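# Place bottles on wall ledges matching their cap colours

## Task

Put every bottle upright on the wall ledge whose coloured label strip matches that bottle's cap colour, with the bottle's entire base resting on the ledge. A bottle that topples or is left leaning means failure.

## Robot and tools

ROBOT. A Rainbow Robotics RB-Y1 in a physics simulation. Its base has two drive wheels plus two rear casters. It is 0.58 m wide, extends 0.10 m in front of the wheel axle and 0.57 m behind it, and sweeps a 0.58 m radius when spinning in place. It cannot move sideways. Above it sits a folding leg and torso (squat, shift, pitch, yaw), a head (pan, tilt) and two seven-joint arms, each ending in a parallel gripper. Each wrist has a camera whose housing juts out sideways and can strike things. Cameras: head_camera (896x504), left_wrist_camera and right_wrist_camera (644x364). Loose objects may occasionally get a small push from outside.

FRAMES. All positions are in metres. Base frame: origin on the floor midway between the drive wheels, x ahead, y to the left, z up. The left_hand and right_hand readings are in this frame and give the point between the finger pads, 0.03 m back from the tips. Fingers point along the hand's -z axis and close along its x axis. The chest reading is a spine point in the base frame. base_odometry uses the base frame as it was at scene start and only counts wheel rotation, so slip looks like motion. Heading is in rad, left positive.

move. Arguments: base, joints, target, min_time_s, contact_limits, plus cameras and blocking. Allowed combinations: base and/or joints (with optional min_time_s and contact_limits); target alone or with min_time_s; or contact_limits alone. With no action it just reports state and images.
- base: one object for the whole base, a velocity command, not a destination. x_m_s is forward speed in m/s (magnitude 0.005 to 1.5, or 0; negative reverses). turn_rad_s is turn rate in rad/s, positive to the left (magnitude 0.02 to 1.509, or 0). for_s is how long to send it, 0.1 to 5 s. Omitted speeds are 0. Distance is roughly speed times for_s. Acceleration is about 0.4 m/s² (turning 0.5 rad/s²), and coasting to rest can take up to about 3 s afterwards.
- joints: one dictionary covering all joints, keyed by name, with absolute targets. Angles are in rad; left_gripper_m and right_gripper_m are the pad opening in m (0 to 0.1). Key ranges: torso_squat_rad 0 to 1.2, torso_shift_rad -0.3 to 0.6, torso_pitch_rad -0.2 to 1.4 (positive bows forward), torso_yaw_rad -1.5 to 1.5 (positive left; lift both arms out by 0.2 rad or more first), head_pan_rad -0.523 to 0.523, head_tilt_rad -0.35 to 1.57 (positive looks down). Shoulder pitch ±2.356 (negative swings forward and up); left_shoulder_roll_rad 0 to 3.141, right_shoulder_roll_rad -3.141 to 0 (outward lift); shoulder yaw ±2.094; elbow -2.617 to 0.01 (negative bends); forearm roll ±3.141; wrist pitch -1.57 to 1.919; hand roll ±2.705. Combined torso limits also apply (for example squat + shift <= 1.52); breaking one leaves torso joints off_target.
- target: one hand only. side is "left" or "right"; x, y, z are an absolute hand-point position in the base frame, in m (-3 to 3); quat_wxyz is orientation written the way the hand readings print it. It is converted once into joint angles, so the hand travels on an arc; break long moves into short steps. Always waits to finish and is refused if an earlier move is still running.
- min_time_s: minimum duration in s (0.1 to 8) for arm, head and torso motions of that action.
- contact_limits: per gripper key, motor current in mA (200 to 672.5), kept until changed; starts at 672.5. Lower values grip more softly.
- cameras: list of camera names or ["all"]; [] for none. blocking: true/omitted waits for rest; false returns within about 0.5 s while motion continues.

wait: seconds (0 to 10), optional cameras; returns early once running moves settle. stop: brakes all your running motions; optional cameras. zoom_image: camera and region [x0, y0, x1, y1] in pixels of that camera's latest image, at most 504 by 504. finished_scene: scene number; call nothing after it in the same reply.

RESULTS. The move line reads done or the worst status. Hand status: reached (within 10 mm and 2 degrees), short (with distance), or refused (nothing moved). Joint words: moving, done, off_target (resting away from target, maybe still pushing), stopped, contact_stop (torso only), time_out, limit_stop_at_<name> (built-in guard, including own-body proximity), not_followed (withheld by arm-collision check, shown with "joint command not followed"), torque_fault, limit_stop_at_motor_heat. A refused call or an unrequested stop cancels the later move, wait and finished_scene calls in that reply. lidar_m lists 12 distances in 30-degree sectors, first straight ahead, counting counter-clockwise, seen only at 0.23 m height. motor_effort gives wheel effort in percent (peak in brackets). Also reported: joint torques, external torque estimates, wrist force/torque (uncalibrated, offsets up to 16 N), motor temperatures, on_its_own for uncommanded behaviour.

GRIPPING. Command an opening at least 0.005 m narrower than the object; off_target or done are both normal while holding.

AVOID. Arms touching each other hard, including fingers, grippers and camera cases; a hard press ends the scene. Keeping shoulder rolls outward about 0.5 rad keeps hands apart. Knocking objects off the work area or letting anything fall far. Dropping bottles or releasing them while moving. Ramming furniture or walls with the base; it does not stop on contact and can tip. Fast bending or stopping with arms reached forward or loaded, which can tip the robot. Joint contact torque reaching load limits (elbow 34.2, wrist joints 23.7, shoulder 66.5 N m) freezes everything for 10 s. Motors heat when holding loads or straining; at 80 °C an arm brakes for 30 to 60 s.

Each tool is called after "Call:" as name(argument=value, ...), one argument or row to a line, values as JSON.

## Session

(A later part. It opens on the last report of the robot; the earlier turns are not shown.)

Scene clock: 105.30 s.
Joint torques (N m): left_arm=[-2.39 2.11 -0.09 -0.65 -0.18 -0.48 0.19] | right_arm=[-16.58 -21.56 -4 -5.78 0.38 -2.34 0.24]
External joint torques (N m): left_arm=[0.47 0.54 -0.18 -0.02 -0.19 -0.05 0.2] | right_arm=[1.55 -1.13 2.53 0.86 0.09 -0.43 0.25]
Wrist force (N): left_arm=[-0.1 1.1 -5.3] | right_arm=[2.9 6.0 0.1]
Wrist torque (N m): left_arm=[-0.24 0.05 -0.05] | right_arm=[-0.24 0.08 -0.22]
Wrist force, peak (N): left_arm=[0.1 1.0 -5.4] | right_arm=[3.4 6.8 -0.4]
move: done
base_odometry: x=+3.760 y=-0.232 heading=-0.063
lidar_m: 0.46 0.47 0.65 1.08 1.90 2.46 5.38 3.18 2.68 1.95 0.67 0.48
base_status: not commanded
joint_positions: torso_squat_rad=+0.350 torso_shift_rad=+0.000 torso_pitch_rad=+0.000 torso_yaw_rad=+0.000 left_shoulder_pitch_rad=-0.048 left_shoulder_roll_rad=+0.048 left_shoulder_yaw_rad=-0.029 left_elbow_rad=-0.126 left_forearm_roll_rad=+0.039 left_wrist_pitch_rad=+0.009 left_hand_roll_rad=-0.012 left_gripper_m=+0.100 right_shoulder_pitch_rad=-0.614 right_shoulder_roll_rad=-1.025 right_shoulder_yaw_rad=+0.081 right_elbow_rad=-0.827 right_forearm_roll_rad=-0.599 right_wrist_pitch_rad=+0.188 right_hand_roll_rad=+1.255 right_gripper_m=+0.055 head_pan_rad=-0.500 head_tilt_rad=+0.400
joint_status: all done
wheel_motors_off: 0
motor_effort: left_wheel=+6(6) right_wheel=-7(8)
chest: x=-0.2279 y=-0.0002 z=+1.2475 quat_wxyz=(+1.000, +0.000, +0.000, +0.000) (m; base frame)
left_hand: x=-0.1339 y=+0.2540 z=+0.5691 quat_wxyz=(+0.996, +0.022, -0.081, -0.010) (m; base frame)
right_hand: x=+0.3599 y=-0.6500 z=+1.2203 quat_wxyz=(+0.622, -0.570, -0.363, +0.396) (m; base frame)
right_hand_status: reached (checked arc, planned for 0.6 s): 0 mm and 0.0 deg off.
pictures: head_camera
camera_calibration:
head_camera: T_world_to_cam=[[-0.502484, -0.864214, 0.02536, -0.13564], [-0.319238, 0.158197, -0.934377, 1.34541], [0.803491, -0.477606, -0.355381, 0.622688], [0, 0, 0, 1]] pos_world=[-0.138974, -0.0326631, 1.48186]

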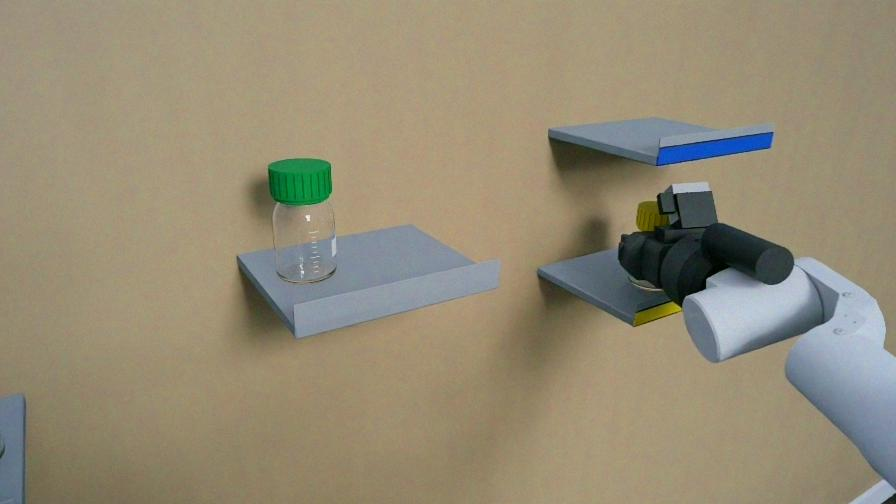

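Call:
move(
  target={"side": "right", "x": 0.36, "y": -0.65, "z": 1.216, "quat_wxyz": [0.62181, -0.56978, -0.36299, 0.39614]},
  min_time_s=0.6,
  cameras=["head_camera"],
)

Call:
zoom_image(
  camera="head_camera",
  region=[610, 230, 710, 310],
)

Scene clock: 106.57 s.
Joint torques (N m): left_arm=[-2.36 2.44 -0.31 -0.46 -0.15 -0.51 0.24] | right_arm=[-13.38 -17.54 -1.51 -2.73 0.19 -0.03 0]
External joint torques (N m): left_arm=[0.51 0.87 -0.4 0.17 -0.16 -0.07 0.25] | right_arm=[4.76 2.87 4.96 3.91 -0.08 1.88 0.01]
Wrist force (N): left_arm=[-0.1 0.9 -5.2] | right_arm=[3.4 -3.6 0.5]
Wrist torque (N m): left_arm=[-0.22 0.08 -0.04] | right_arm=[-0.32 0.04 -0.05]
Wrist force, peak (N): left_arm=[-0.1 0.6 -5.5] | right_arm=[2.9 6.9 -0.1]
move: done
base_odometry: x=+3.760 y=-0.232 heading=-0.063
lidar_m: 0.46 0.48 0.65 1.08 1.89 2.45 5.38 3.18 2.69 1.95 0.67 0.47
base_status: not commanded
joint_positions: torso_squat_rad=+0.350 torso_shift_rad=+0.000 torso_pitch_rad=+0.000 torso_yaw_rad=+0.000 left_shoulder_pitch_rad=-0.048 left_shoulder_roll_rad=+0.048 left_shoulder_yaw_rad=-0.029 left_elbow_rad=-0.126 left_forearm_roll_rad=+0.039 left_wrist_pitch_rad=+0.009 left_hand_roll_rad=-0.012 left_gripper_m=+0.100 right_shoulder_pitch_rad=-0.614 right_shoulder_roll_rad=-1.021 right_shoulder_yaw_rad=+0.083 right_elbow_rad=-0.819 right_forearm_roll_rad=-0.599 right_wrist_pitch_rad=+0.176 right_hand_roll_rad=+1.257 right_gripper_m=+0.055 head_pan_rad=-0.500 head_tilt_rad=+0.400
joint_status: all done
wheel_motors_off: 0
motor_effort: left_wheel=+6(6) right_wheel=-8(9)
chest: x=-0.2280 y=-0.0001 z=+1.2475 quat_wxyz=(+1.000, +0.000, +0.000, +0.000) (m; base frame)
left_hand: x=-0.1339 y=+0.2540 z=+0.5691 quat_wxyz=(+0.996, +0.022, -0.081, -0.010) (m; base frame)
right_hand: x=+0.3599 y=-0.6501 z=+1.2180 quat_wxyz=(+0.621, -0.571, -0.364, +0.395) (m; base frame)
right_hand_status: reached (checked arc, planned for 0.6 s): 2 mm and 0.2 deg off.
pictures: head_camera
camera_calibration:
head_camera: T_world_to_cam=[[-0.502505, -0.864201, 0.0254088, -0.135729], [-0.319067, 0.158053, -0.93446, 1.34548], [0.803545, -0.477678, -0.355161, 0.622576], [0, 0, 0, 1]] pos_world=[-0.139175, -0.0325626, 1.48186]

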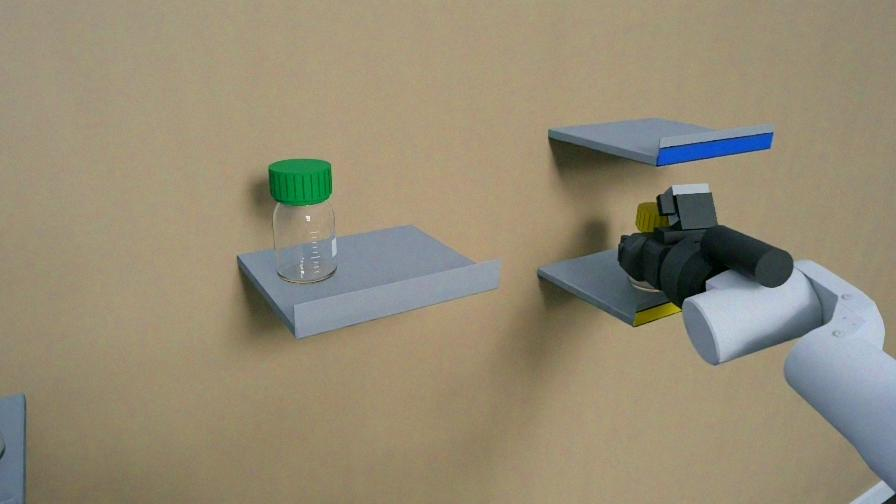

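Scaled by 5.040 from the camera's 896x504 image, which has a finer 1280x720 frame.

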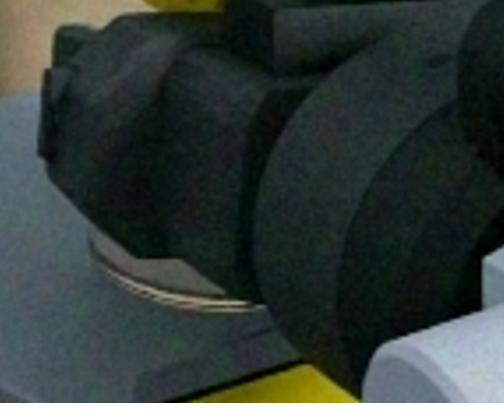

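Call:
move(
  joints={"right_gripper_m": 0.1},
  cameras=["head_camera", "right_wrist_camera"],
)

Scene clock: 109.30 s.
Joint torques (N m): left_arm=[-2.46 2.59 -0.32 -0.71 -0.01 -0.42 0.15] | right_arm=[-15.66 -20.85 -3.32 -5.26 0.23 -1.39 0.04]
External joint torques (N m): left_arm=[0.41 1.02 -0.41 -0.08 -0.01 0.02 0.16] | right_arm=[2.48 -0.44 3.15 1.37 -0.05 0.52 0.05]
Wrist force (N): left_arm=[0.2 0.9 -5.2] | right_arm=[3.5 5.3 0.7]
Wrist torque (N m): left_arm=[-0.21 0.10 -0.04] | right_arm=[-0.37 0.12 -0.23]
Wrist force, peak (N): left_arm=[-0.1 1.0 -5.4] | right_arm=[4.3 -5.0 -0.4]
move: done
base_odometry: x=+3.760 y=-0.232 heading=-0.063
lidar_m: 0.46 0.48 0.65 1.09 1.90 2.46 5.38 3.16 2.68 1.96 0.67 0.48
base_status: not commanded
joint_positions: torso_squat_rad=+0.350 torso_shift_rad=+0.000 torso_pitch_rad=+0.000 torso_yaw_rad=+0.000 left_shoulder_pitch_rad=-0.048 left_shoulder_roll_rad=+0.048 left_shoulder_yaw_rad=-0.029 left_elbow_rad=-0.126 left_forearm_roll_rad=+0.039 left_wrist_pitch_rad=+0.009 left_hand_roll_rad=-0.012 left_gripper_m=+0.100 right_shoulder_pitch_rad=-0.613 right_shoulder_roll_rad=-1.020 right_shoulder_yaw_rad=+0.084 right_elbow_rad=-0.818 right_forearm_roll_rad=-0.599 right_wrist_pitch_rad=+0.176 right_hand_roll_rad=+1.257 right_gripper_m=+0.100 head_pan_rad=-0.500 head_tilt_rad=+0.400
joint_status: all done
wheel_motors_off: 0
motor_effort: left_wheel=+6(6) right_wheel=-7(8)
chest: x=-0.2280 y=-0.0002 z=+1.2475 quat_wxyz=(+1.000, +0.000, +0.000, +0.000) (m; base frame)
left_hand: x=-0.1339 y=+0.2540 z=+0.5691 quat_wxyz=(+0.996, +0.022, -0.081, -0.010) (m; base frame)
right_hand: x=+0.3598 y=-0.6500 z=+1.2168 quat_wxyz=(+0.622, -0.570, -0.363, +0.396) (m; base frame)
pictures: head_camera, right_wrist_camera
camera_calibration:
head_camera: T_world_to_cam=[[-0.502505, -0.864201, 0.0254088, -0.135729], [-0.319067, 0.158053, -0.93446, 1.34548], [0.803545, -0.477678, -0.355161, 0.622576], [0, 0, 0, 1]] pos_world=[-0.139175, -0.0325626, 1.48186]
right_wrist_camera: T_world_to_cam=[[-0.433519, -0.899613, 0.052526, -0.497508], [-0.531074, 0.207962, -0.821409, 1.35286], [0.728026, -0.383991, -0.567916, 0.25158], [0, 0, 0, 1]] pos_world=[0.319634, -0.632303, 1.28026]

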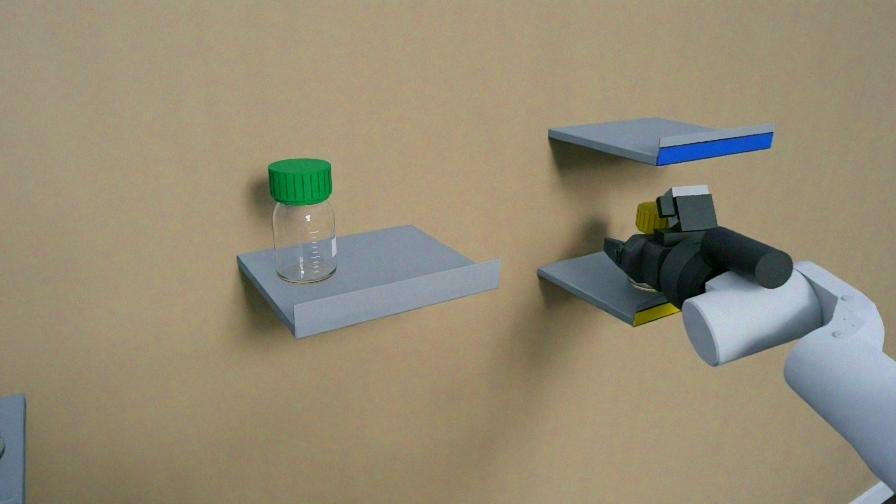

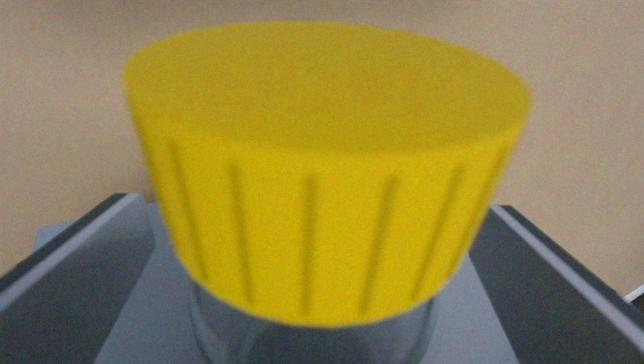

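Call:
move(
  base={"x_m_s": -0.25, "for_s": 1.2},
  joints={"head_pan_rad": 0.0, "head_tilt_rad": 0.35},
  cameras=["head_camera", "right_wrist_camera"],
)

Scene clock: 113.13 s.
Joint torques (N m): left_arm=[-3.24 2.65 -0.54 -0.53 -0.17 -0.51 0.37] | right_arm=[-16.28 -21.37 -3.82 -5.7 0.35 -1.52 0.02]
External joint torques (N m): left_arm=[-0.37 1.08 -0.63 0.1 -0.18 -0.08 0.38] | right_arm=[1.86 -0.96 2.65 0.94 0.07 0.4 0.03]
Wrist force (N): left_arm=[0.3 1.1 -5.1] | right_arm=[3.2 4.2 -0.5]
Wrist torque (N m): left_arm=[-0.25 0.10 -0.04] | right_arm=[-0.24 0.09 -0.17]
Wrist force, peak (N): left_arm=[0.3 0.7 -5.5] | right_arm=[4.5 5.0 -0.3]
move: done
base_odometry: x=+3.461 y=-0.213 heading=-0.062
lidar_m: 0.75 0.79 1.06 1.34 1.78 2.68 5.08 3.14 2.67 2.59 1.10 0.79
base_status: done (sent for 1.2 of 1.2 s)
joint_positions: torso_squat_rad=+0.350 torso_shift_rad=+0.000 torso_pitch_rad=+0.000 torso_yaw_rad=+0.000 left_shoulder_pitch_rad=-0.047 left_shoulder_roll_rad=+0.048 left_shoulder_yaw_rad=-0.029 left_elbow_rad=-0.126 left_forearm_roll_rad=+0.039 left_wrist_pitch_rad=+0.009 left_hand_roll_rad=-0.012 left_gripper_m=+0.100 right_shoulder_pitch_rad=-0.613 right_shoulder_roll_rad=-1.020 right_shoulder_yaw_rad=+0.084 right_elbow_rad=-0.818 right_forearm_roll_rad=-0.599 right_wrist_pitch_rad=+0.176 right_hand_roll_rad=+1.257 right_gripper_m=+0.100 head_pan_rad=+0.000 head_tilt_rad=+0.350
joint_status: all done
wheel_motors_off: 0
motor_effort: left_wheel=+12(28) right_wheel=-5(26)
chest: x=-0.2280 y=-0.0002 z=+1.2475 quat_wxyz=(+1.000, +0.000, +0.000, +0.000) (m; base frame)
left_hand: x=-0.1341 y=+0.2540 z=+0.5691 quat_wxyz=(+0.996, +0.022, -0.081, -0.010) (m; base frame)
right_hand: x=+0.3598 y=-0.6500 z=+1.2166 quat_wxyz=(+0.622, -0.570, -0.363, +0.396) (m; base frame)
pictures: head_camera, right_wrist_camera
camera_calibration:
head_camera: T_world_to_cam=[[-0.0279641, -0.999324, 0.0238739, -0.0358319], [-0.308293, -0.0140969, -0.951187, 1.37181], [0.95088, -0.0339592, -0.307691, 0.584337], [0, 0, 0, 1]] pos_world=[-0.133719, 0.00337416, 1.48549]
right_wrist_camera: T_world_to_cam=[[-0.433476, -0.899635, 0.0524956, -0.497439], [-0.531248, 0.208051, -0.821273, 1.35256], [0.727925, -0.38389, -0.568115, 0.251928], [0, 0, 0, 1]] pos_world=[0.319534, -0.632203, 1.28006]

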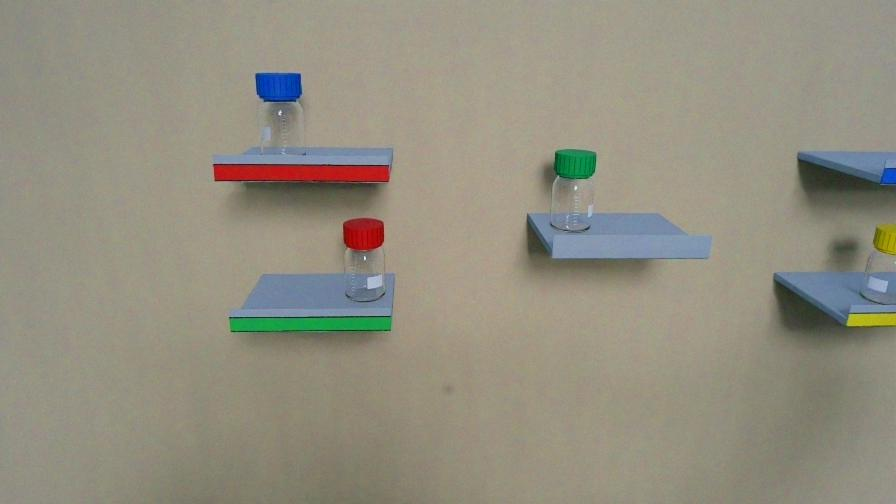

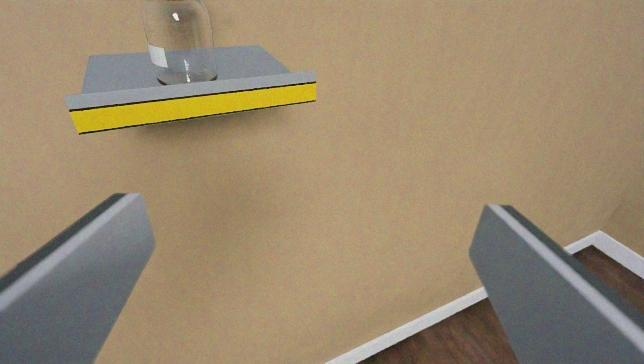

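Call:
move(
  target={"side": "right", "x": 0.32, "y": -0.24, "z": 1.32, "quat_wxyz": [0.52133, -0.47771, -0.47771, 0.52133]},
  min_time_s=2,
  cameras=["right_wrist_camera"],
)

Call:
move(
  target={"side": "right", "x": 0.36, "y": 0.175, "z": 1.41, "quat_wxyz": [0.42288, -0.3875, -0.55341, 0.60394]},
  min_time_s=2,
  cameras=["head_camera", "right_wrist_camera"],
)

Scene clock: 116.17 s.
Joint torques (N m): left_arm=[-3.44 2.69 -0.7 -0.63 -0.05 -0.4 0.24] | right_arm=[-17.44 -9.77 -6.28 -3.79 1.21 -1.43 -0.01]
External joint torques (N m): left_arm=[-0.57 1.12 -0.78 0 -0.06 0.04 0.25] | right_arm=[0.02 -0.15 2.26 0.66 -0.13 0.01 0]
Wrist force (N): left_arm=[-0.1 0.8 -5.1] | right_arm=[2.9 4.1 0.1]
Wrist torque (N m): left_arm=[-0.22 0.06 -0.04] | right_arm=[-0.22 0.05 0.02]
Wrist force, peak (N): left_arm=[0.0 0.9 -5.5] | right_arm=[2.9 5.7 0.5]
move: done
base_odometry: x=+3.461 y=-0.213 heading=-0.062
lidar_m: 0.76 0.78 1.06 1.35 1.78 2.68 5.09 3.15 2.68 2.59 1.10 0.79
base_status: not commanded
joint_positions: torso_squat_rad=+0.350 torso_shift_rad=+0.000 torso_pitch_rad=+0.000 torso_yaw_rad=+0.000 left_shoulder_pitch_rad=-0.047 left_shoulder_roll_rad=+0.048 left_shoulder_yaw_rad=-0.029 left_elbow_rad=-0.126 left_forearm_roll_rad=+0.039 left_wrist_pitch_rad=+0.009 left_hand_roll_rad=-0.012 left_gripper_m=+0.100 right_shoulder_pitch_rad=-0.624 right_shoulder_roll_rad=-0.802 right_shoulder_yaw_rad=+0.221 right_elbow_rad=-2.100 right_forearm_roll_rad=-0.151 right_wrist_pitch_rad=+1.145 right_hand_roll_rad=+0.795 right_gripper_m=+0.100 head_pan_rad=+0.000 head_tilt_rad=+0.350
joint_status: all done
wheel_motors_off: 0
motor_effort: left_wheel=+11(12) right_wheel=-5(7)
chest: x=-0.2280 y=-0.0002 z=+1.2475 quat_wxyz=(+1.000, +0.000, +0.000, +0.000) (m; base frame)
left_hand: x=-0.1340 y=+0.2540 z=+0.5691 quat_wxyz=(+0.996, +0.022, -0.081, -0.010) (m; base frame)
right_hand: x=+0.3198 y=-0.2401 z=+1.3203 quat_wxyz=(+0.521, -0.478, -0.478, +0.522) (m; base frame)
right_hand_status: reached (checked arc, planned for 2.0 s): 0 mm and 0.1 deg off.
pictures: right_wrist_camera
camera_calibration:
right_wrist_camera: T_world_to_cam=[[-0.0111025, -0.998555, 0.0525774, -0.310453], [-0.569655, -0.0368977, -0.821056, 1.28431], [0.821809, -0.0390667, -0.568422, 0.550378], [0, 0, 0, 1]] pos_world=[0.275861, -0.241114, 1.38366]

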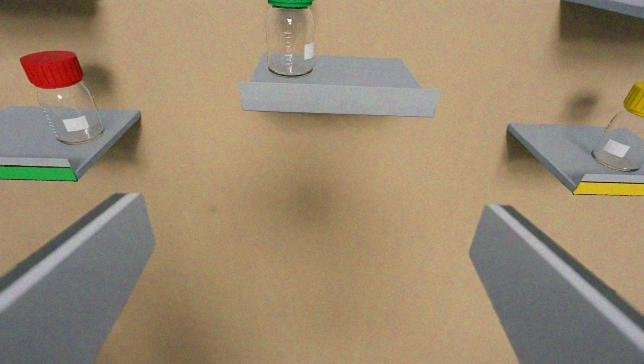

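Scene clock: 118.50 s.
Joint torques (N m): left_arm=[-3.13 2.47 -0.6 -0.52 -0.19 -0.61 0.27] | right_arm=[-22.13 -9.56 -4.16 -4.41 1.31 -1.17 -0.02]
External joint torques (N m): left_arm=[-0.26 0.91 -0.69 0.11 -0.19 -0.17 0.27] | right_arm=[0.35 -0.82 2.16 0.87 -0.04 0.07 -0.01]
Wrist force (N): left_arm=[-0.2 0.9 -5.1] | right_arm=[3.1 3.7 0.1]
Wrist torque (N m): left_arm=[-0.22 0.05 -0.03] | right_arm=[-0.11 0.05 0.05]
Wrist force, peak (N): left_arm=[0.0 1.1 -5.3] | right_arm=[4.7 4.5 0.2]
move: done
base_odometry: x=+3.461 y=-0.213 heading=-0.062
lidar_m: 0.76 0.78 1.07 1.34 1.78 2.68 5.08 3.15 2.68 2.59 1.10 0.80
base_status: not commanded
joint_positions: torso_squat_rad=+0.350 torso_shift_rad=+0.000 torso_pitch_rad=+0.000 torso_yaw_rad=+0.000 left_shoulder_pitch_rad=-0.048 left_shoulder_roll_rad=+0.048 left_shoulder_yaw_rad=-0.029 left_elbow_rad=-0.126 left_forearm_roll_rad=+0.039 left_wrist_pitch_rad=+0.009 left_hand_roll_rad=-0.012 left_gripper_m=+0.100 right_shoulder_pitch_rad=-1.612 right_shoulder_roll_rad=-0.017 right_shoulder_yaw_rad=+0.581 right_elbow_rad=-0.977 right_forearm_roll_rad=-0.029 right_wrist_pitch_rad=+0.967 right_hand_roll_rad=+0.664 right_gripper_m=+0.100 head_pan_rad=+0.000 head_tilt_rad=+0.350
joint_status: all done
wheel_motors_off: 0
motor_effort: left_wheel=+11(12) right_wheel=-7(7)
chest: x=-0.2280 y=-0.0002 z=+1.2475 quat_wxyz=(+1.000, +0.000, +0.000, +0.000) (m; base frame)
left_hand: x=-0.1340 y=+0.2540 z=+0.5691 quat_wxyz=(+0.996, +0.022, -0.081, -0.010) (m; base frame)
right_hand: x=+0.3597 y=+0.1749 z=+1.4100 quat_wxyz=(+0.423, -0.387, -0.554, +0.604) (m; base frame)
right_hand_status: reached (checked arc, planned for 2.0 s): 0 mm and 0.0 deg off.
pictures: head_camera, right_wrist_camera
camera_calibration:
head_camera: T_world_to_cam=[[-0.0279641, -0.999324, 0.0238739, -0.0358319], [-0.308293, -0.0140969, -0.951187, 1.37181], [0.95088, -0.0339592, -0.307691, 0.584337], [0, 0, 0, 1]] pos_world=[-0.133719, 0.00337416, 1.48549]
right_wrist_camera: T_world_to_cam=[[0.330438, -0.94237, 0.0524361, -0.0327511], [-0.522942, -0.229051, -0.821016, 1.41278], [0.785711, 0.243874, -0.568492, 0.548512], [0, 0, 0, 1]] pos_world=[0.318655, 0.158969, 1.47346]

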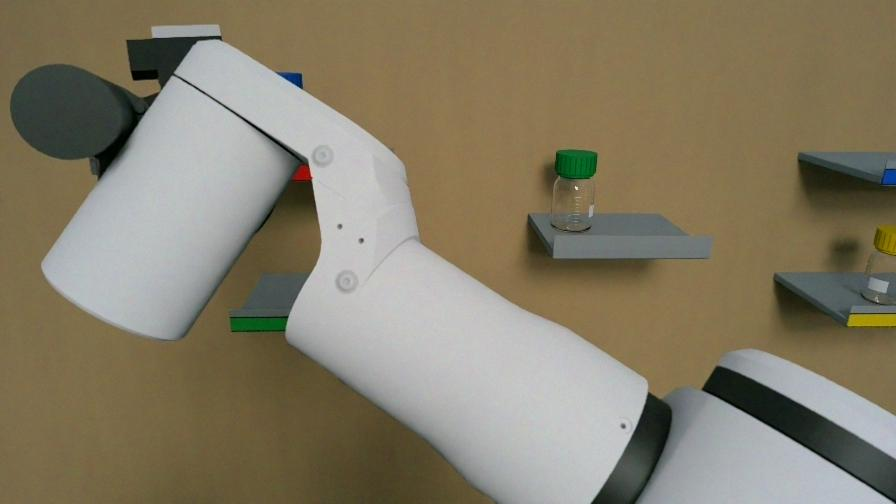

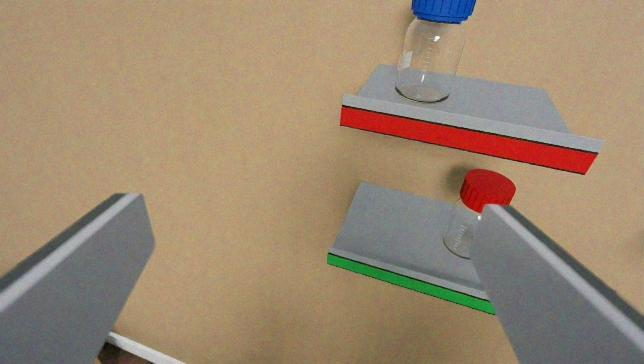

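Call:
zoom_image(
  camera="right_wrist_camera",
  region=[330, 0, 620, 190],
)

Call:
zoom_image(
  camera="right_wrist_camera",
  region=[310, 160, 560, 330],
)

Scaled by 1.738 from the camera's 644x364 image, which has a finer 1265x715 frame.

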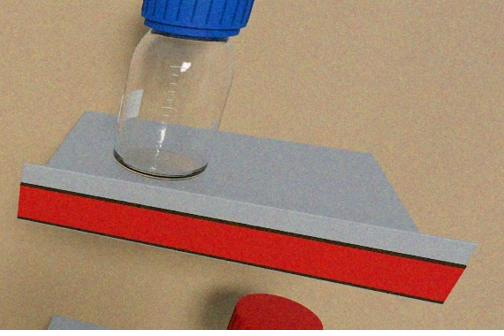

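Scaled by 2.016 from the camera's 644x364 image, which has a finer 1265x715 frame.

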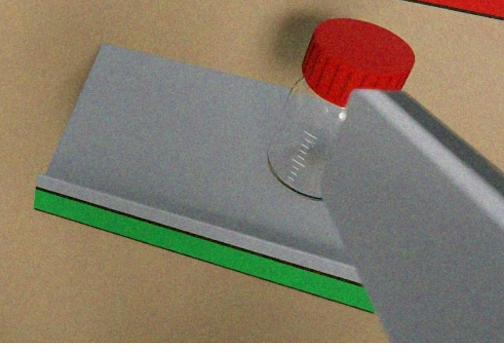

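Call:
move(
  target={"side": "right", "x": 0.36, "y": 0.164, "z": 1.41, "quat_wxyz": [0.42288, -0.3875, -0.55341, 0.60394]},
  min_time_s=0.6,
  cameras=[],
)

Call:
move(
  base={"x_m_s": 0.2, "for_s": 1.535},
  cameras=["head_camera", "right_wrist_camera"],
)

Scene clock: 121.57 s.
Joint torques (N m): left_arm=[-3.33 2.41 -0.78 -0.67 -0.07 -0.43 0.4] | right_arm=[-20.45 -10.37 -7.06 -5.12 1.21 -1 0.2]
External joint torques (N m): left_arm=[-0.46 0.85 -0.86 -0.04 -0.08 0.01 0.41] | right_arm=[2.16 -1.99 -0.48 0.12 -0.15 0.26 0.21]
Wrist force (N): left_arm=[-0.2 0.5 -5.0] | right_arm=[2.6 4.7 0.0]
Wrist torque (N m): left_arm=[-0.16 0.06 -0.05] | right_arm=[-0.28 0.00 -0.19]
Wrist force, peak (N): left_arm=[-0.1 0.8 -5.4] | right_arm=[3.1 5.2 0.8]
move: done
base_odometry: x=+3.461 y=-0.213 heading=-0.062
lidar_m: 0.76 0.79 1.06 1.34 1.78 2.68 5.08 3.15 2.68 2.59 1.10 0.79
base_status: not commanded
joint_positions: torso_squat_rad=+0.350 torso_shift_rad=+0.000 torso_pitch_rad=+0.000 torso_yaw_rad=+0.000 left_shoulder_pitch_rad=-0.048 left_shoulder_roll_rad=+0.048 left_shoulder_yaw_rad=-0.029 left_elbow_rad=-0.126 left_forearm_roll_rad=+0.039 left_wrist_pitch_rad=+0.009 left_hand_roll_rad=-0.012 left_gripper_m=+0.100 right_shoulder_pitch_rad=-1.585 right_shoulder_roll_rad=-0.043 right_shoulder_yaw_rad=+0.580 right_elbow_rad=-1.031 right_forearm_roll_rad=-0.037 right_wrist_pitch_rad=+0.986 right_hand_roll_rad=+0.679 right_gripper_m=+0.100 head_pan_rad=+0.000 head_tilt_rad=+0.350
joint_status: all done
wheel_motors_off: 0
motor_effort: left_wheel=+11(12) right_wheel=-6(7)
chest: x=-0.2280 y=-0.0002 z=+1.2475 quat_wxyz=(+1.000, +0.000, +0.000, +0.000) (m; base frame)
left_hand: x=-0.1340 y=+0.2540 z=+0.5691 quat_wxyz=(+0.996, +0.022, -0.081, -0.010) (m; base frame)
right_hand: x=+0.3606 y=+0.1648 z=+1.4101 quat_wxyz=(+0.423, -0.388, -0.553, +0.604) (m; base frame)
right_hand_status: reached (checked arc, planned for 0.6 s): 1 mm and 0.1 deg off.
pictures: none
No camera images: "cameras" was empty.

Scene clock: 124.17 s.
Joint torques (N m): left_arm=[-2.5 2.61 -0.9 -0.62 -0.01 -0.46 0.23] | right_arm=[-20.86 -9.52 -7.12 -4.85 1.13 -0.98 0.18]
External joint torques (N m): left_arm=[0.37 1.05 -0.99 0.01 -0.01 -0.03 0.24] | right_arm=[1.75 -1.14 -0.54 0.39 -0.23 0.29 0.19]
Wrist force (N): left_arm=[-0.1 0.6 -5.3] | right_arm=[2.9 4.3 0.4]
Wrist torque (N m): left_arm=[-0.19 0.05 -0.02] | right_arm=[-0.19 0.04 -0.20]
Wrist force, peak (N): left_arm=[-0.1 1.0 -5.4] | right_arm=[4.0 4.7 -0.8]
move: done
base_odometry: x=+3.767 y=-0.233 heading=-0.061
lidar_m: 0.44 0.47 0.63 1.08 1.90 2.46 5.39 3.17 2.69 1.91 0.66 0.47
base_status: done (sent for 1.53 of 1.53 s)
joint_positions: torso_squat_rad=+0.350 torso_shift_rad=+0.000 torso_pitch_rad=+0.000 torso_yaw_rad=+0.000 left_shoulder_pitch_rad=-0.048 left_shoulder_roll_rad=+0.048 left_shoulder_yaw_rad=-0.029 left_elbow_rad=-0.126 left_forearm_roll_rad=+0.039 left_wrist_pitch_rad=+0.009 left_hand_roll_rad=-0.012 left_gripper_m=+0.100 right_shoulder_pitch_rad=-1.584 right_shoulder_roll_rad=-0.044 right_shoulder_yaw_rad=+0.580 right_elbow_rad=-1.031 right_forearm_roll_rad=-0.037 right_wrist_pitch_rad=+0.986 right_hand_roll_rad=+0.679 right_gripper_m=+0.100 head_pan_rad=+0.000 head_tilt_rad=+0.350
joint_status: not commanded
wheel_motors_off: 0
motor_effort: left_wheel=+6(31) right_wheel=-8(24)
chest: x=-0.2280 y=-0.0002 z=+1.2475 quat_wxyz=(+1.000, +0.000, +0.000, +0.000) (m; base frame)
left_hand: x=-0.1339 y=+0.2540 z=+0.5691 quat_wxyz=(+0.996, +0.022, -0.081, -0.010) (m; base frame)
right_hand: x=+0.3607 y=+0.1647 z=+1.4100 quat_wxyz=(+0.423, -0.388, -0.553, +0.604) (m; base frame)
pictures: head_camera, right_wrist_camera
camera_calibration:
head_camera: T_world_to_cam=[[-0.0279639, -0.999324, 0.0238769, -0.0358335], [-0.308414, -0.0140955, -0.951148, 1.37176], [0.950841, -0.0339618, -0.307811, 0.584415], [0, 0, 0, 1]] pos_world=[-0.133618, 0.00337416, 1.48549]
right_wrist_camera: T_world_to_cam=[[0.328558, -0.942961, 0.0536125, -0.0435891], [-0.523795, -0.229154, -0.820443, 1.41051], [0.785932, 0.241481, -0.569209, 0.551433], [0, 0, 0, 1]] pos_world=[0.319751, 0.14896, 1.47346]

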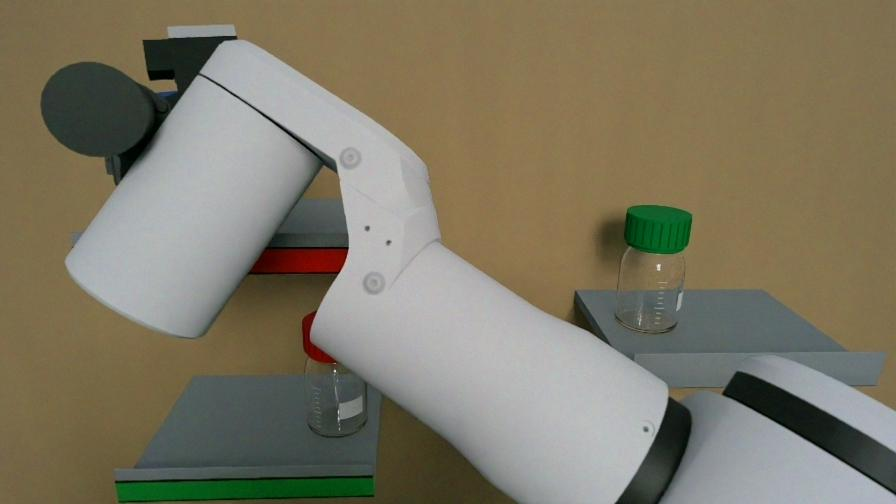

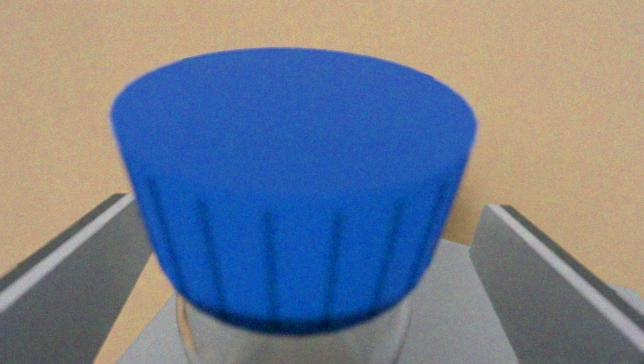

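Call:
move(
  joints={"right_gripper_m": 0.045},
  cameras=["right_wrist_camera"],
)

Scene clock: 125.57 s.
Joint torques (N m): left_arm=[-2.62 2.66 -0.22 -0.5 -0.06 -0.49 0.29] | right_arm=[-21.08 -9.58 -7.36 -4.85 1.15 -1 0.19]
External joint torques (N m): left_arm=[0.25 1.1 -0.31 0.13 -0.06 -0.06 0.3] | right_arm=[1.54 -1.2 -0.78 0.39 -0.21 0.26 0.2]
Wrist force (N): left_arm=[0.1 0.9 -5.0] | right_arm=[2.9 3.7 0.4]
Wrist torque (N m): left_arm=[-0.19 0.10 -0.05] | right_arm=[-0.13 0.02 -0.14]
Wrist force, peak (N): left_arm=[-0.1 0.9 -5.4] | right_arm=[3.5 5.2 0.7]
move: off_target
base_odometry: x=+3.767 y=-0.233 heading=-0.061
lidar_m: 0.45 0.47 0.63 1.08 1.90 2.46 5.38 3.18 2.68 1.92 0.67 0.47
base_status: not commanded
joint_positions: torso_squat_rad=+0.350 torso_shift_rad=+0.000 torso_pitch_rad=+0.000 torso_yaw_rad=+0.000 left_shoulder_pitch_rad=-0.048 left_shoulder_roll_rad=+0.048 left_shoulder_yaw_rad=-0.029 left_elbow_rad=-0.126 left_forearm_roll_rad=+0.039 left_wrist_pitch_rad=+0.009 left_hand_roll_rad=-0.012 left_gripper_m=+0.100 right_shoulder_pitch_rad=-1.584 right_shoulder_roll_rad=-0.044 right_shoulder_yaw_rad=+0.580 right_elbow_rad=-1.031 right_forearm_roll_rad=-0.037 right_wrist_pitch_rad=+0.986 right_hand_roll_rad=+0.679 right_gripper_m=+0.055 head_pan_rad=+0.000 head_tilt_rad=+0.350
joint_status: right_gripper_m off_target (ended at +0.055, target +0.045)
wheel_motors_off: 0
motor_effort: left_wheel=+5(6) right_wheel=-7(9)
chest: x=-0.2280 y=-0.0002 z=+1.2475 quat_wxyz=(+1.000, +0.000, +0.000, +0.000) (m; base frame)
left_hand: x=-0.1339 y=+0.2540 z=+0.5691 quat_wxyz=(+0.996, +0.022, -0.081, -0.010) (m; base frame)
right_hand: x=+0.3607 y=+0.1647 z=+1.4100 quat_wxyz=(+0.423, -0.388, -0.553, +0.604) (m; base frame)
pictures: right_wrist_camera
camera_calibration:
right_wrist_camera: T_world_to_cam=[[0.328558, -0.942961, 0.0536125, -0.0435891], [-0.523795, -0.229154, -0.820443, 1.41051], [0.785932, 0.241481, -0.569209, 0.551433], [0, 0, 0, 1]] pos_world=[0.319751, 0.14896, 1.47346]

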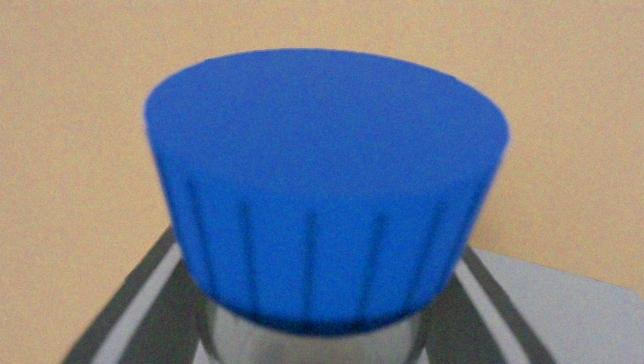

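Call:
move(
  target={"side": "right", "x": 0.36, "y": 0.164, "z": 1.445, "quat_wxyz": [0.42288, -0.3875, -0.55341, 0.60394]},
  min_time_s=0.8,
  cameras=[],
)

Call:
move(
  base={"x_m_s": -0.25, "for_s": 1.25},
  cameras=["head_camera", "right_wrist_camera"],
)

Scene clock: 127.33 s.
Joint torques (N m): left_arm=[-2.37 2.63 -0.63 -0.67 -0.13 -0.5 0.13] | right_arm=[-23.46 -11.66 -6.86 -4.63 1.24 -1.15 0.02]
External joint torques (N m): left_arm=[0.5 1.07 -0.72 -0.04 -0.14 -0.06 0.14] | right_arm=[-0.94 -2.01 -0.72 0.43 -0.07 0.19 0.03]
Wrist force (N): left_arm=[0.2 1.2 -5.0] | right_arm=[3.5 5.9 -0.2]
Wrist torque (N m): left_arm=[-0.25 0.09 -0.05] | right_arm=[-0.21 0.08 -0.22]
Wrist force, peak (N): left_arm=[0.0 0.9 -5.4] | right_arm=[3.6 6.1 0.4]
move: done
base_odometry: x=+3.767 y=-0.233 heading=-0.061
lidar_m: 0.45 0.47 0.64 1.08 1.90 2.46 5.39 3.17 2.69 1.91 0.66 0.48
base_status: not commanded
joint_positions: torso_squat_rad=+0.350 torso_shift_rad=+0.000 torso_pitch_rad=+0.000 torso_yaw_rad=+0.000 left_shoulder_pitch_rad=-0.048 left_shoulder_roll_rad=+0.048 left_shoulder_yaw_rad=-0.029 left_elbow_rad=-0.126 left_forearm_roll_rad=+0.039 left_wrist_pitch_rad=+0.009 left_hand_roll_rad=-0.012 left_gripper_m=+0.100 right_shoulder_pitch_rad=-1.679 right_shoulder_roll_rad=-0.051 right_shoulder_yaw_rad=+0.534 right_elbow_rad=-0.960 right_forearm_roll_rad=-0.102 right_wrist_pitch_rad=+0.990 right_hand_roll_rad=+0.731 right_gripper_m=+0.055 head_pan_rad=+0.000 head_tilt_rad=+0.350
joint_status: all done
wheel_motors_off: 0
motor_effort: left_wheel=+6(6) right_wheel=-8(8)
chest: x=-0.2280 y=-0.0002 z=+1.2475 quat_wxyz=(+1.000, +0.000, +0.000, +0.000) (m; base frame)
left_hand: x=-0.1339 y=+0.2540 z=+0.5691 quat_wxyz=(+0.996, +0.022, -0.081, -0.010) (m; base frame)
right_hand: x=+0.3598 y=+0.1640 z=+1.4446 quat_wxyz=(+0.423, -0.387, -0.553, +0.604) (m; base frame)
right_hand_status: reached (checked arc, planned for 0.8 s): 0 mm and 0.0 deg off.
pictures: none
No camera images: "cameras" was empty.

Scene clock: 130.03 s.
Joint torques (N m): left_arm=[-3.65 2.65 -0.55 -0.58 -0.16 -0.47 0.13] | right_arm=[-22.42 -10.83 -6.8 -5.13 1.23 -1.36 0.24]
External joint torques (N m): left_arm=[-0.79 1.1 -0.64 0.05 -0.17 -0.03 0.14] | right_arm=[0.1 -1.18 -0.67 -0.06 -0.08 -0.01 0.25]
Wrist force (N): left_arm=[-0.1 1.0 -4.8] | right_arm=[3.6 5.2 0.0]
Wrist torque (N m): left_arm=[-0.21 0.05 -0.04] | right_arm=[-0.13 0.12 -0.23]
Wrist force, peak (N): left_arm=[-0.4 0.9 -5.4] | right_arm=[3.7 7.1 -0.8]
move: done
base_odometry: x=+3.451 y=-0.213 heading=-0.060
lidar_m: 0.77 0.79 1.08 1.40 1.77 2.68 5.07 3.15 2.68 2.59 1.11 0.80
base_status: done (sent for 1.27 of 1.27 s)
joint_positions: torso_squat_rad=+0.350 torso_shift_rad=+0.000 torso_pitch_rad=+0.000 torso_yaw_rad=+0.000 left_shoulder_pitch_rad=-0.047 left_shoulder_roll_rad=+0.048 left_shoulder_yaw_rad=-0.029 left_elbow_rad=-0.126 left_forearm_roll_rad=+0.039 left_wrist_pitch_rad=+0.009 left_hand_roll_rad=-0.012 left_gripper_m=+0.100 right_shoulder_pitch_rad=-1.679 right_shoulder_roll_rad=-0.051 right_shoulder_yaw_rad=+0.534 right_elbow_rad=-0.960 right_forearm_roll_rad=-0.102 right_wrist_pitch_rad=+0.990 right_hand_roll_rad=+0.731 right_gripper_m=+0.055 head_pan_rad=+0.000 head_tilt_rad=+0.350
joint_status: not commanded
wheel_motors_off: 0
motor_effort: left_wheel=+12(29) right_wheel=-6(24)
chest: x=-0.2280 y=-0.0002 z=+1.2475 quat_wxyz=(+1.000, +0.000, +0.000, +0.000) (m; base frame)
left_hand: x=-0.1341 y=+0.2540 z=+0.5691 quat_wxyz=(+0.996, +0.022, -0.081, -0.010) (m; base frame)
right_hand: x=+0.3598 y=+0.1639 z=+1.4448 quat_wxyz=(+0.423, -0.388, -0.554, +0.604) (m; base frame)
pictures: head_camera, right_wrist_camera
camera_calibration:
head_camera: T_world_to_cam=[[-0.0279618, -0.999324, 0.0238724, -0.0358295], [-0.308383, -0.014093, -0.951158, 1.37175], [0.950851, -0.0339579, -0.307781, 0.584467], [0, 0, 0, 1]] pos_world=[-0.133718, 0.00337414, 1.48549]
right_wrist_camera: T_world_to_cam=[[0.33008, -0.942473, 0.0528446, -0.0453694], [-0.522908, -0.229171, -0.821004, 1.4389], [0.785884, 0.243364, -0.568471, 0.570865], [0, 0, 0, 1]] pos_world=[0.318755, 0.148067, 1.50826]

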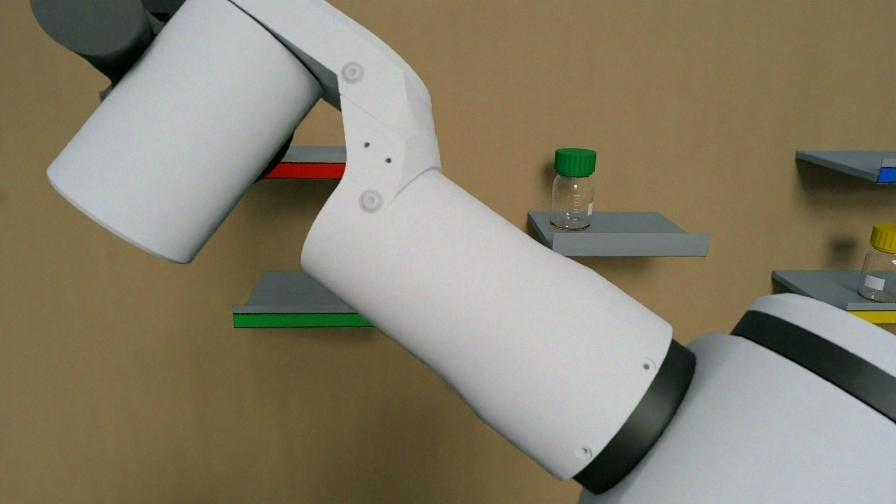

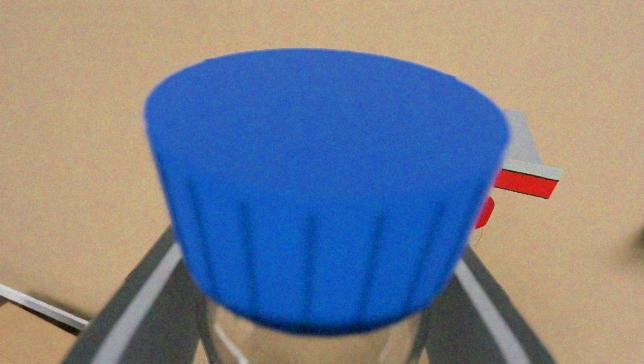

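Call:
move(
  target={"side": "right", "x": 0.32, "y": -0.24, "z": 1.42, "quat_wxyz": [0.52133, -0.47771, -0.47771, 0.52133]},
  min_time_s=2,
  cameras=[],
)

Call:
move(
  target={"side": "right", "x": 0.36, "y": -0.65, "z": 1.446, "quat_wxyz": [0.62181, -0.56978, -0.36299, 0.39614]},
  min_time_s=2,
  cameras=["right_wrist_camera"],
)

Call:
move(
  joints={"head_pan_rad": -0.5, "head_tilt_rad": 0.4},
  cameras=["head_camera"],
)

Scene clock: 132.87 s.
Joint torques (N m): left_arm=[-3.76 2.21 -0.69 -0.55 -0.07 -0.54 0.2] | right_arm=[-17.74 -10.87 -8.67 -2.78 1.23 -1.77 0]
External joint torques (N m): left_arm=[-0.9 0.65 -0.78 0.08 -0.08 -0.1 0.2] | right_arm=[1.15 -1.14 -0.61 -0.23 -0.07 -0.22 0.01]
Wrist force (N): left_arm=[0.1 0.9 -5.0] | right_arm=[3.0 5.8 0.3]
Wrist torque (N m): left_arm=[-0.23 0.08 -0.03] | right_arm=[-0.23 0.07 -0.22]
Wrist force, peak (N): left_arm=[0.1 1.0 -5.4] | right_arm=[3.5 6.9 -0.5]
move: done
base_odometry: x=+3.451 y=-0.213 heading=-0.060
lidar_m: 0.76 0.79 1.08 1.40 1.77 2.67 5.08 3.14 2.68 2.59 1.11 0.80
base_status: not commanded
joint_positions: torso_squat_rad=+0.350 torso_shift_rad=+0.000 torso_pitch_rad=+0.000 torso_yaw_rad=+0.000 left_shoulder_pitch_rad=-0.047 left_shoulder_roll_rad=+0.048 left_shoulder_yaw_rad=-0.029 left_elbow_rad=-0.126 left_forearm_roll_rad=+0.039 left_wrist_pitch_rad=+0.009 left_hand_roll_rad=-0.012 left_gripper_m=+0.100 right_shoulder_pitch_rad=-0.921 right_shoulder_roll_rad=-0.860 right_shoulder_yaw_rad=+0.166 right_elbow_rad=-2.009 right_forearm_roll_rad=-0.357 right_wrist_pitch_rad=+1.331 right_hand_roll_rad=+0.874 right_gripper_m=+0.055 head_pan_rad=+0.000 head_tilt_rad=+0.350
joint_status: all done
wheel_motors_off: 0
motor_effort: left_wheel=+12(12) right_wheel=-5(7)
chest: x=-0.2280 y=-0.0002 z=+1.2475 quat_wxyz=(+1.000, +0.000, +0.000, +0.000) (m; base frame)
left_hand: x=-0.1341 y=+0.2540 z=+0.5691 quat_wxyz=(+0.996, +0.022, -0.081, -0.010) (m; base frame)
right_hand: x=+0.3198 y=-0.2396 z=+1.4204 quat_wxyz=(+0.522, -0.479, -0.477, +0.520) (m; base frame)
right_hand_status: reached (checked arc, planned for 2.0 s): 1 mm and 0.3 deg off.
pictures: none
No camera images: "cameras" was empty.

Scene clock: 135.47 s.
Joint torques (N m): left_arm=[-3.16 2.56 -0.91 -0.75 0 -0.44 0.15] | right_arm=[-20.2 -15.69 -3.63 -8.14 -0.14 -1.99 0.08]
External joint torques (N m): left_arm=[-0.3 0.99 -0.99 -0.12 0 -0.01 0.16] | right_arm=[-0.42 -1.32 -0.69 0.65 -0.13 0 0.09]
Wrist force (N): left_arm=[0.1 0.7 -5.2] | right_arm=[3.5 5.7 0.3]
Wrist torque (N m): left_arm=[-0.19 0.09 -0.04] | right_arm=[-0.25 0.14 -0.19]
Wrist force, peak (N): left_arm=[0.0 0.9 -5.5] | right_arm=[3.3 7.0 0.3]
move: done
base_odometry: x=+3.451 y=-0.213 heading=-0.060
lidar_m: 0.77 0.79 1.08 1.40 1.78 2.68 5.07 3.14 2.67 2.59 1.11 0.80
base_status: not commanded
joint_positions: torso_squat_rad=+0.350 torso_shift_rad=+0.000 torso_pitch_rad=+0.000 torso_yaw_rad=+0.000 left_shoulder_pitch_rad=-0.048 left_shoulder_roll_rad=+0.048 left_shoulder_yaw_rad=-0.029 left_elbow_rad=-0.126 left_forearm_roll_rad=+0.039 left_wrist_pitch_rad=+0.009 left_hand_roll_rad=-0.012 left_gripper_m=+0.100 right_shoulder_pitch_rad=-1.171 right_shoulder_roll_rad=-1.126 right_shoulder_yaw_rad=-0.095 right_elbow_rad=-0.662 right_forearm_roll_rad=-0.691 right_wrist_pitch_rad=+0.668 right_hand_roll_rad=+1.717 right_gripper_m=+0.055 head_pan_rad=+0.000 head_tilt_rad=+0.350
joint_status: all done
wheel_motors_off: 0
motor_effort: left_wheel=+11(12) right_wheel=-6(7)
chest: x=-0.2280 y=-0.0002 z=+1.2475 quat_wxyz=(+1.000, +0.000, +0.000, +0.000) (m; base frame)
left_hand: x=-0.1340 y=+0.2540 z=+0.5691 quat_wxyz=(+0.996, +0.022, -0.081, -0.010) (m; base frame)
right_hand: x=+0.3599 y=-0.6500 z=+1.4458 quat_wxyz=(+0.622, -0.570, -0.363, +0.396) (m; base frame)
right_hand_status: reached (checked arc, planned for 2.0 s): 0 mm and 0.1 deg off.
pictures: right_wrist_camera
camera_calibration:
right_wrist_camera: T_world_to_cam=[[-0.434341, -0.899191, 0.0529503, -0.509427], [-0.531387, 0.208326, -0.821114, 1.54086], [0.727307, -0.38478, -0.568303, 0.381955], [0, 0, 0, 1]] pos_world=[0.31973, -0.632105, 1.50926]

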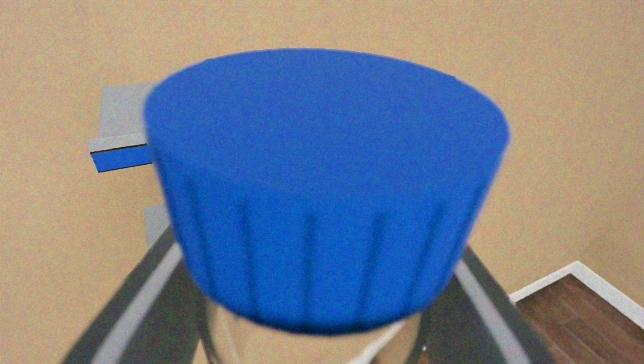

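Scene clock: 136.47 s.
Joint torques (N m): left_arm=[-2.92 2.43 -0.63 -0.56 -0.07 -0.48 0.25] | right_arm=[-20.71 -16.36 -3.55 -8.23 -0.14 -2.01 -0.17]
External joint torques (N m): left_arm=[-0.06 0.86 -0.71 0.07 -0.08 -0.04 0.26] | right_arm=[-0.93 -1.99 -0.62 0.57 -0.13 -0.02 -0.16]
Wrist force (N): left_arm=[-0.1 1.0 -5.0] | right_arm=[2.1 6.0 0.4]
Wrist torque (N m): left_arm=[-0.23 0.06 -0.03] | right_arm=[-0.26 -0.03 -0.17]
Wrist force, peak (N): left_arm=[0.1 0.8 -5.4] | right_arm=[4.0 6.8 0.6]
move: done
base_odometry: x=+3.451 y=-0.213 heading=-0.060
lidar_m: 0.76 0.79 1.08 1.39 1.78 2.68 5.07 3.15 2.68 2.59 1.11 0.80
base_status: not commanded
joint_positions: torso_squat_rad=+0.350 torso_shift_rad=+0.000 torso_pitch_rad=+0.000 torso_yaw_rad=+0.000 left_shoulder_pitch_rad=-0.048 left_shoulder_roll_rad=+0.048 left_shoulder_yaw_rad=-0.029 left_elbow_rad=-0.126 left_forearm_roll_rad=+0.039 left_wrist_pitch_rad=+0.009 left_hand_roll_rad=-0.012 left_gripper_m=+0.100 right_shoulder_pitch_rad=-1.171 right_shoulder_roll_rad=-1.126 right_shoulder_yaw_rad=-0.095 right_elbow_rad=-0.662 right_forearm_roll_rad=-0.691 right_wrist_pitch_rad=+0.668 right_hand_roll_rad=+1.717 right_gripper_m=+0.055 head_pan_rad=-0.500 head_tilt_rad=+0.400
joint_status: all done
wheel_motors_off: 0
motor_effort: left_wheel=+11(12) right_wheel=-6(8)
chest: x=-0.2280 y=-0.0002 z=+1.2475 quat_wxyz=(+1.000, +0.000, +0.000, +0.000) (m; base frame)
left_hand: x=-0.1340 y=+0.2540 z=+0.5691 quat_wxyz=(+0.996, +0.022, -0.081, -0.010) (m; base frame)
right_hand: x=+0.3599 y=-0.6500 z=+1.4458 quat_wxyz=(+0.622, -0.570, -0.363, +0.396) (m; base frame)
pictures: head_camera
camera_calibration:
head_camera: T_world_to_cam=[[-0.502481, -0.86422, 0.0252497, -0.135577], [-0.31901, 0.158179, -0.934458, 1.3455], [0.803583, -0.477602, -0.355177, 0.62256], [0, 0, 0, 1]] pos_world=[-0.139175, -0.032663, 1.48186]

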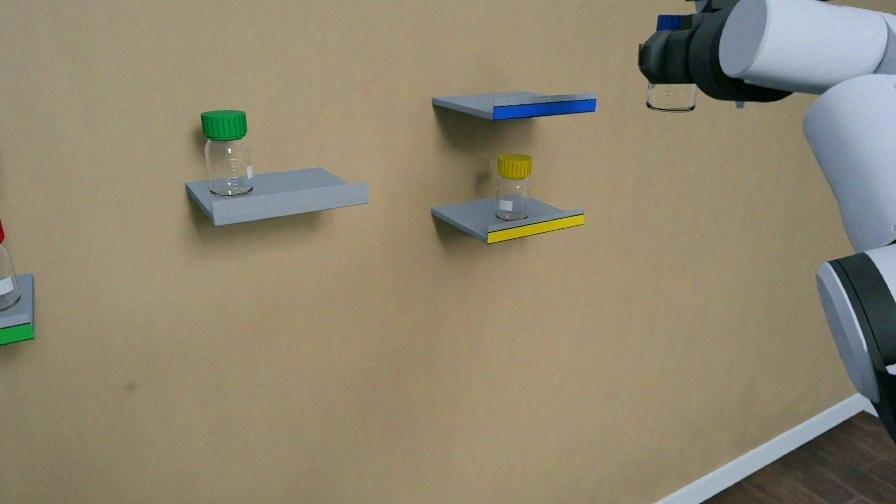

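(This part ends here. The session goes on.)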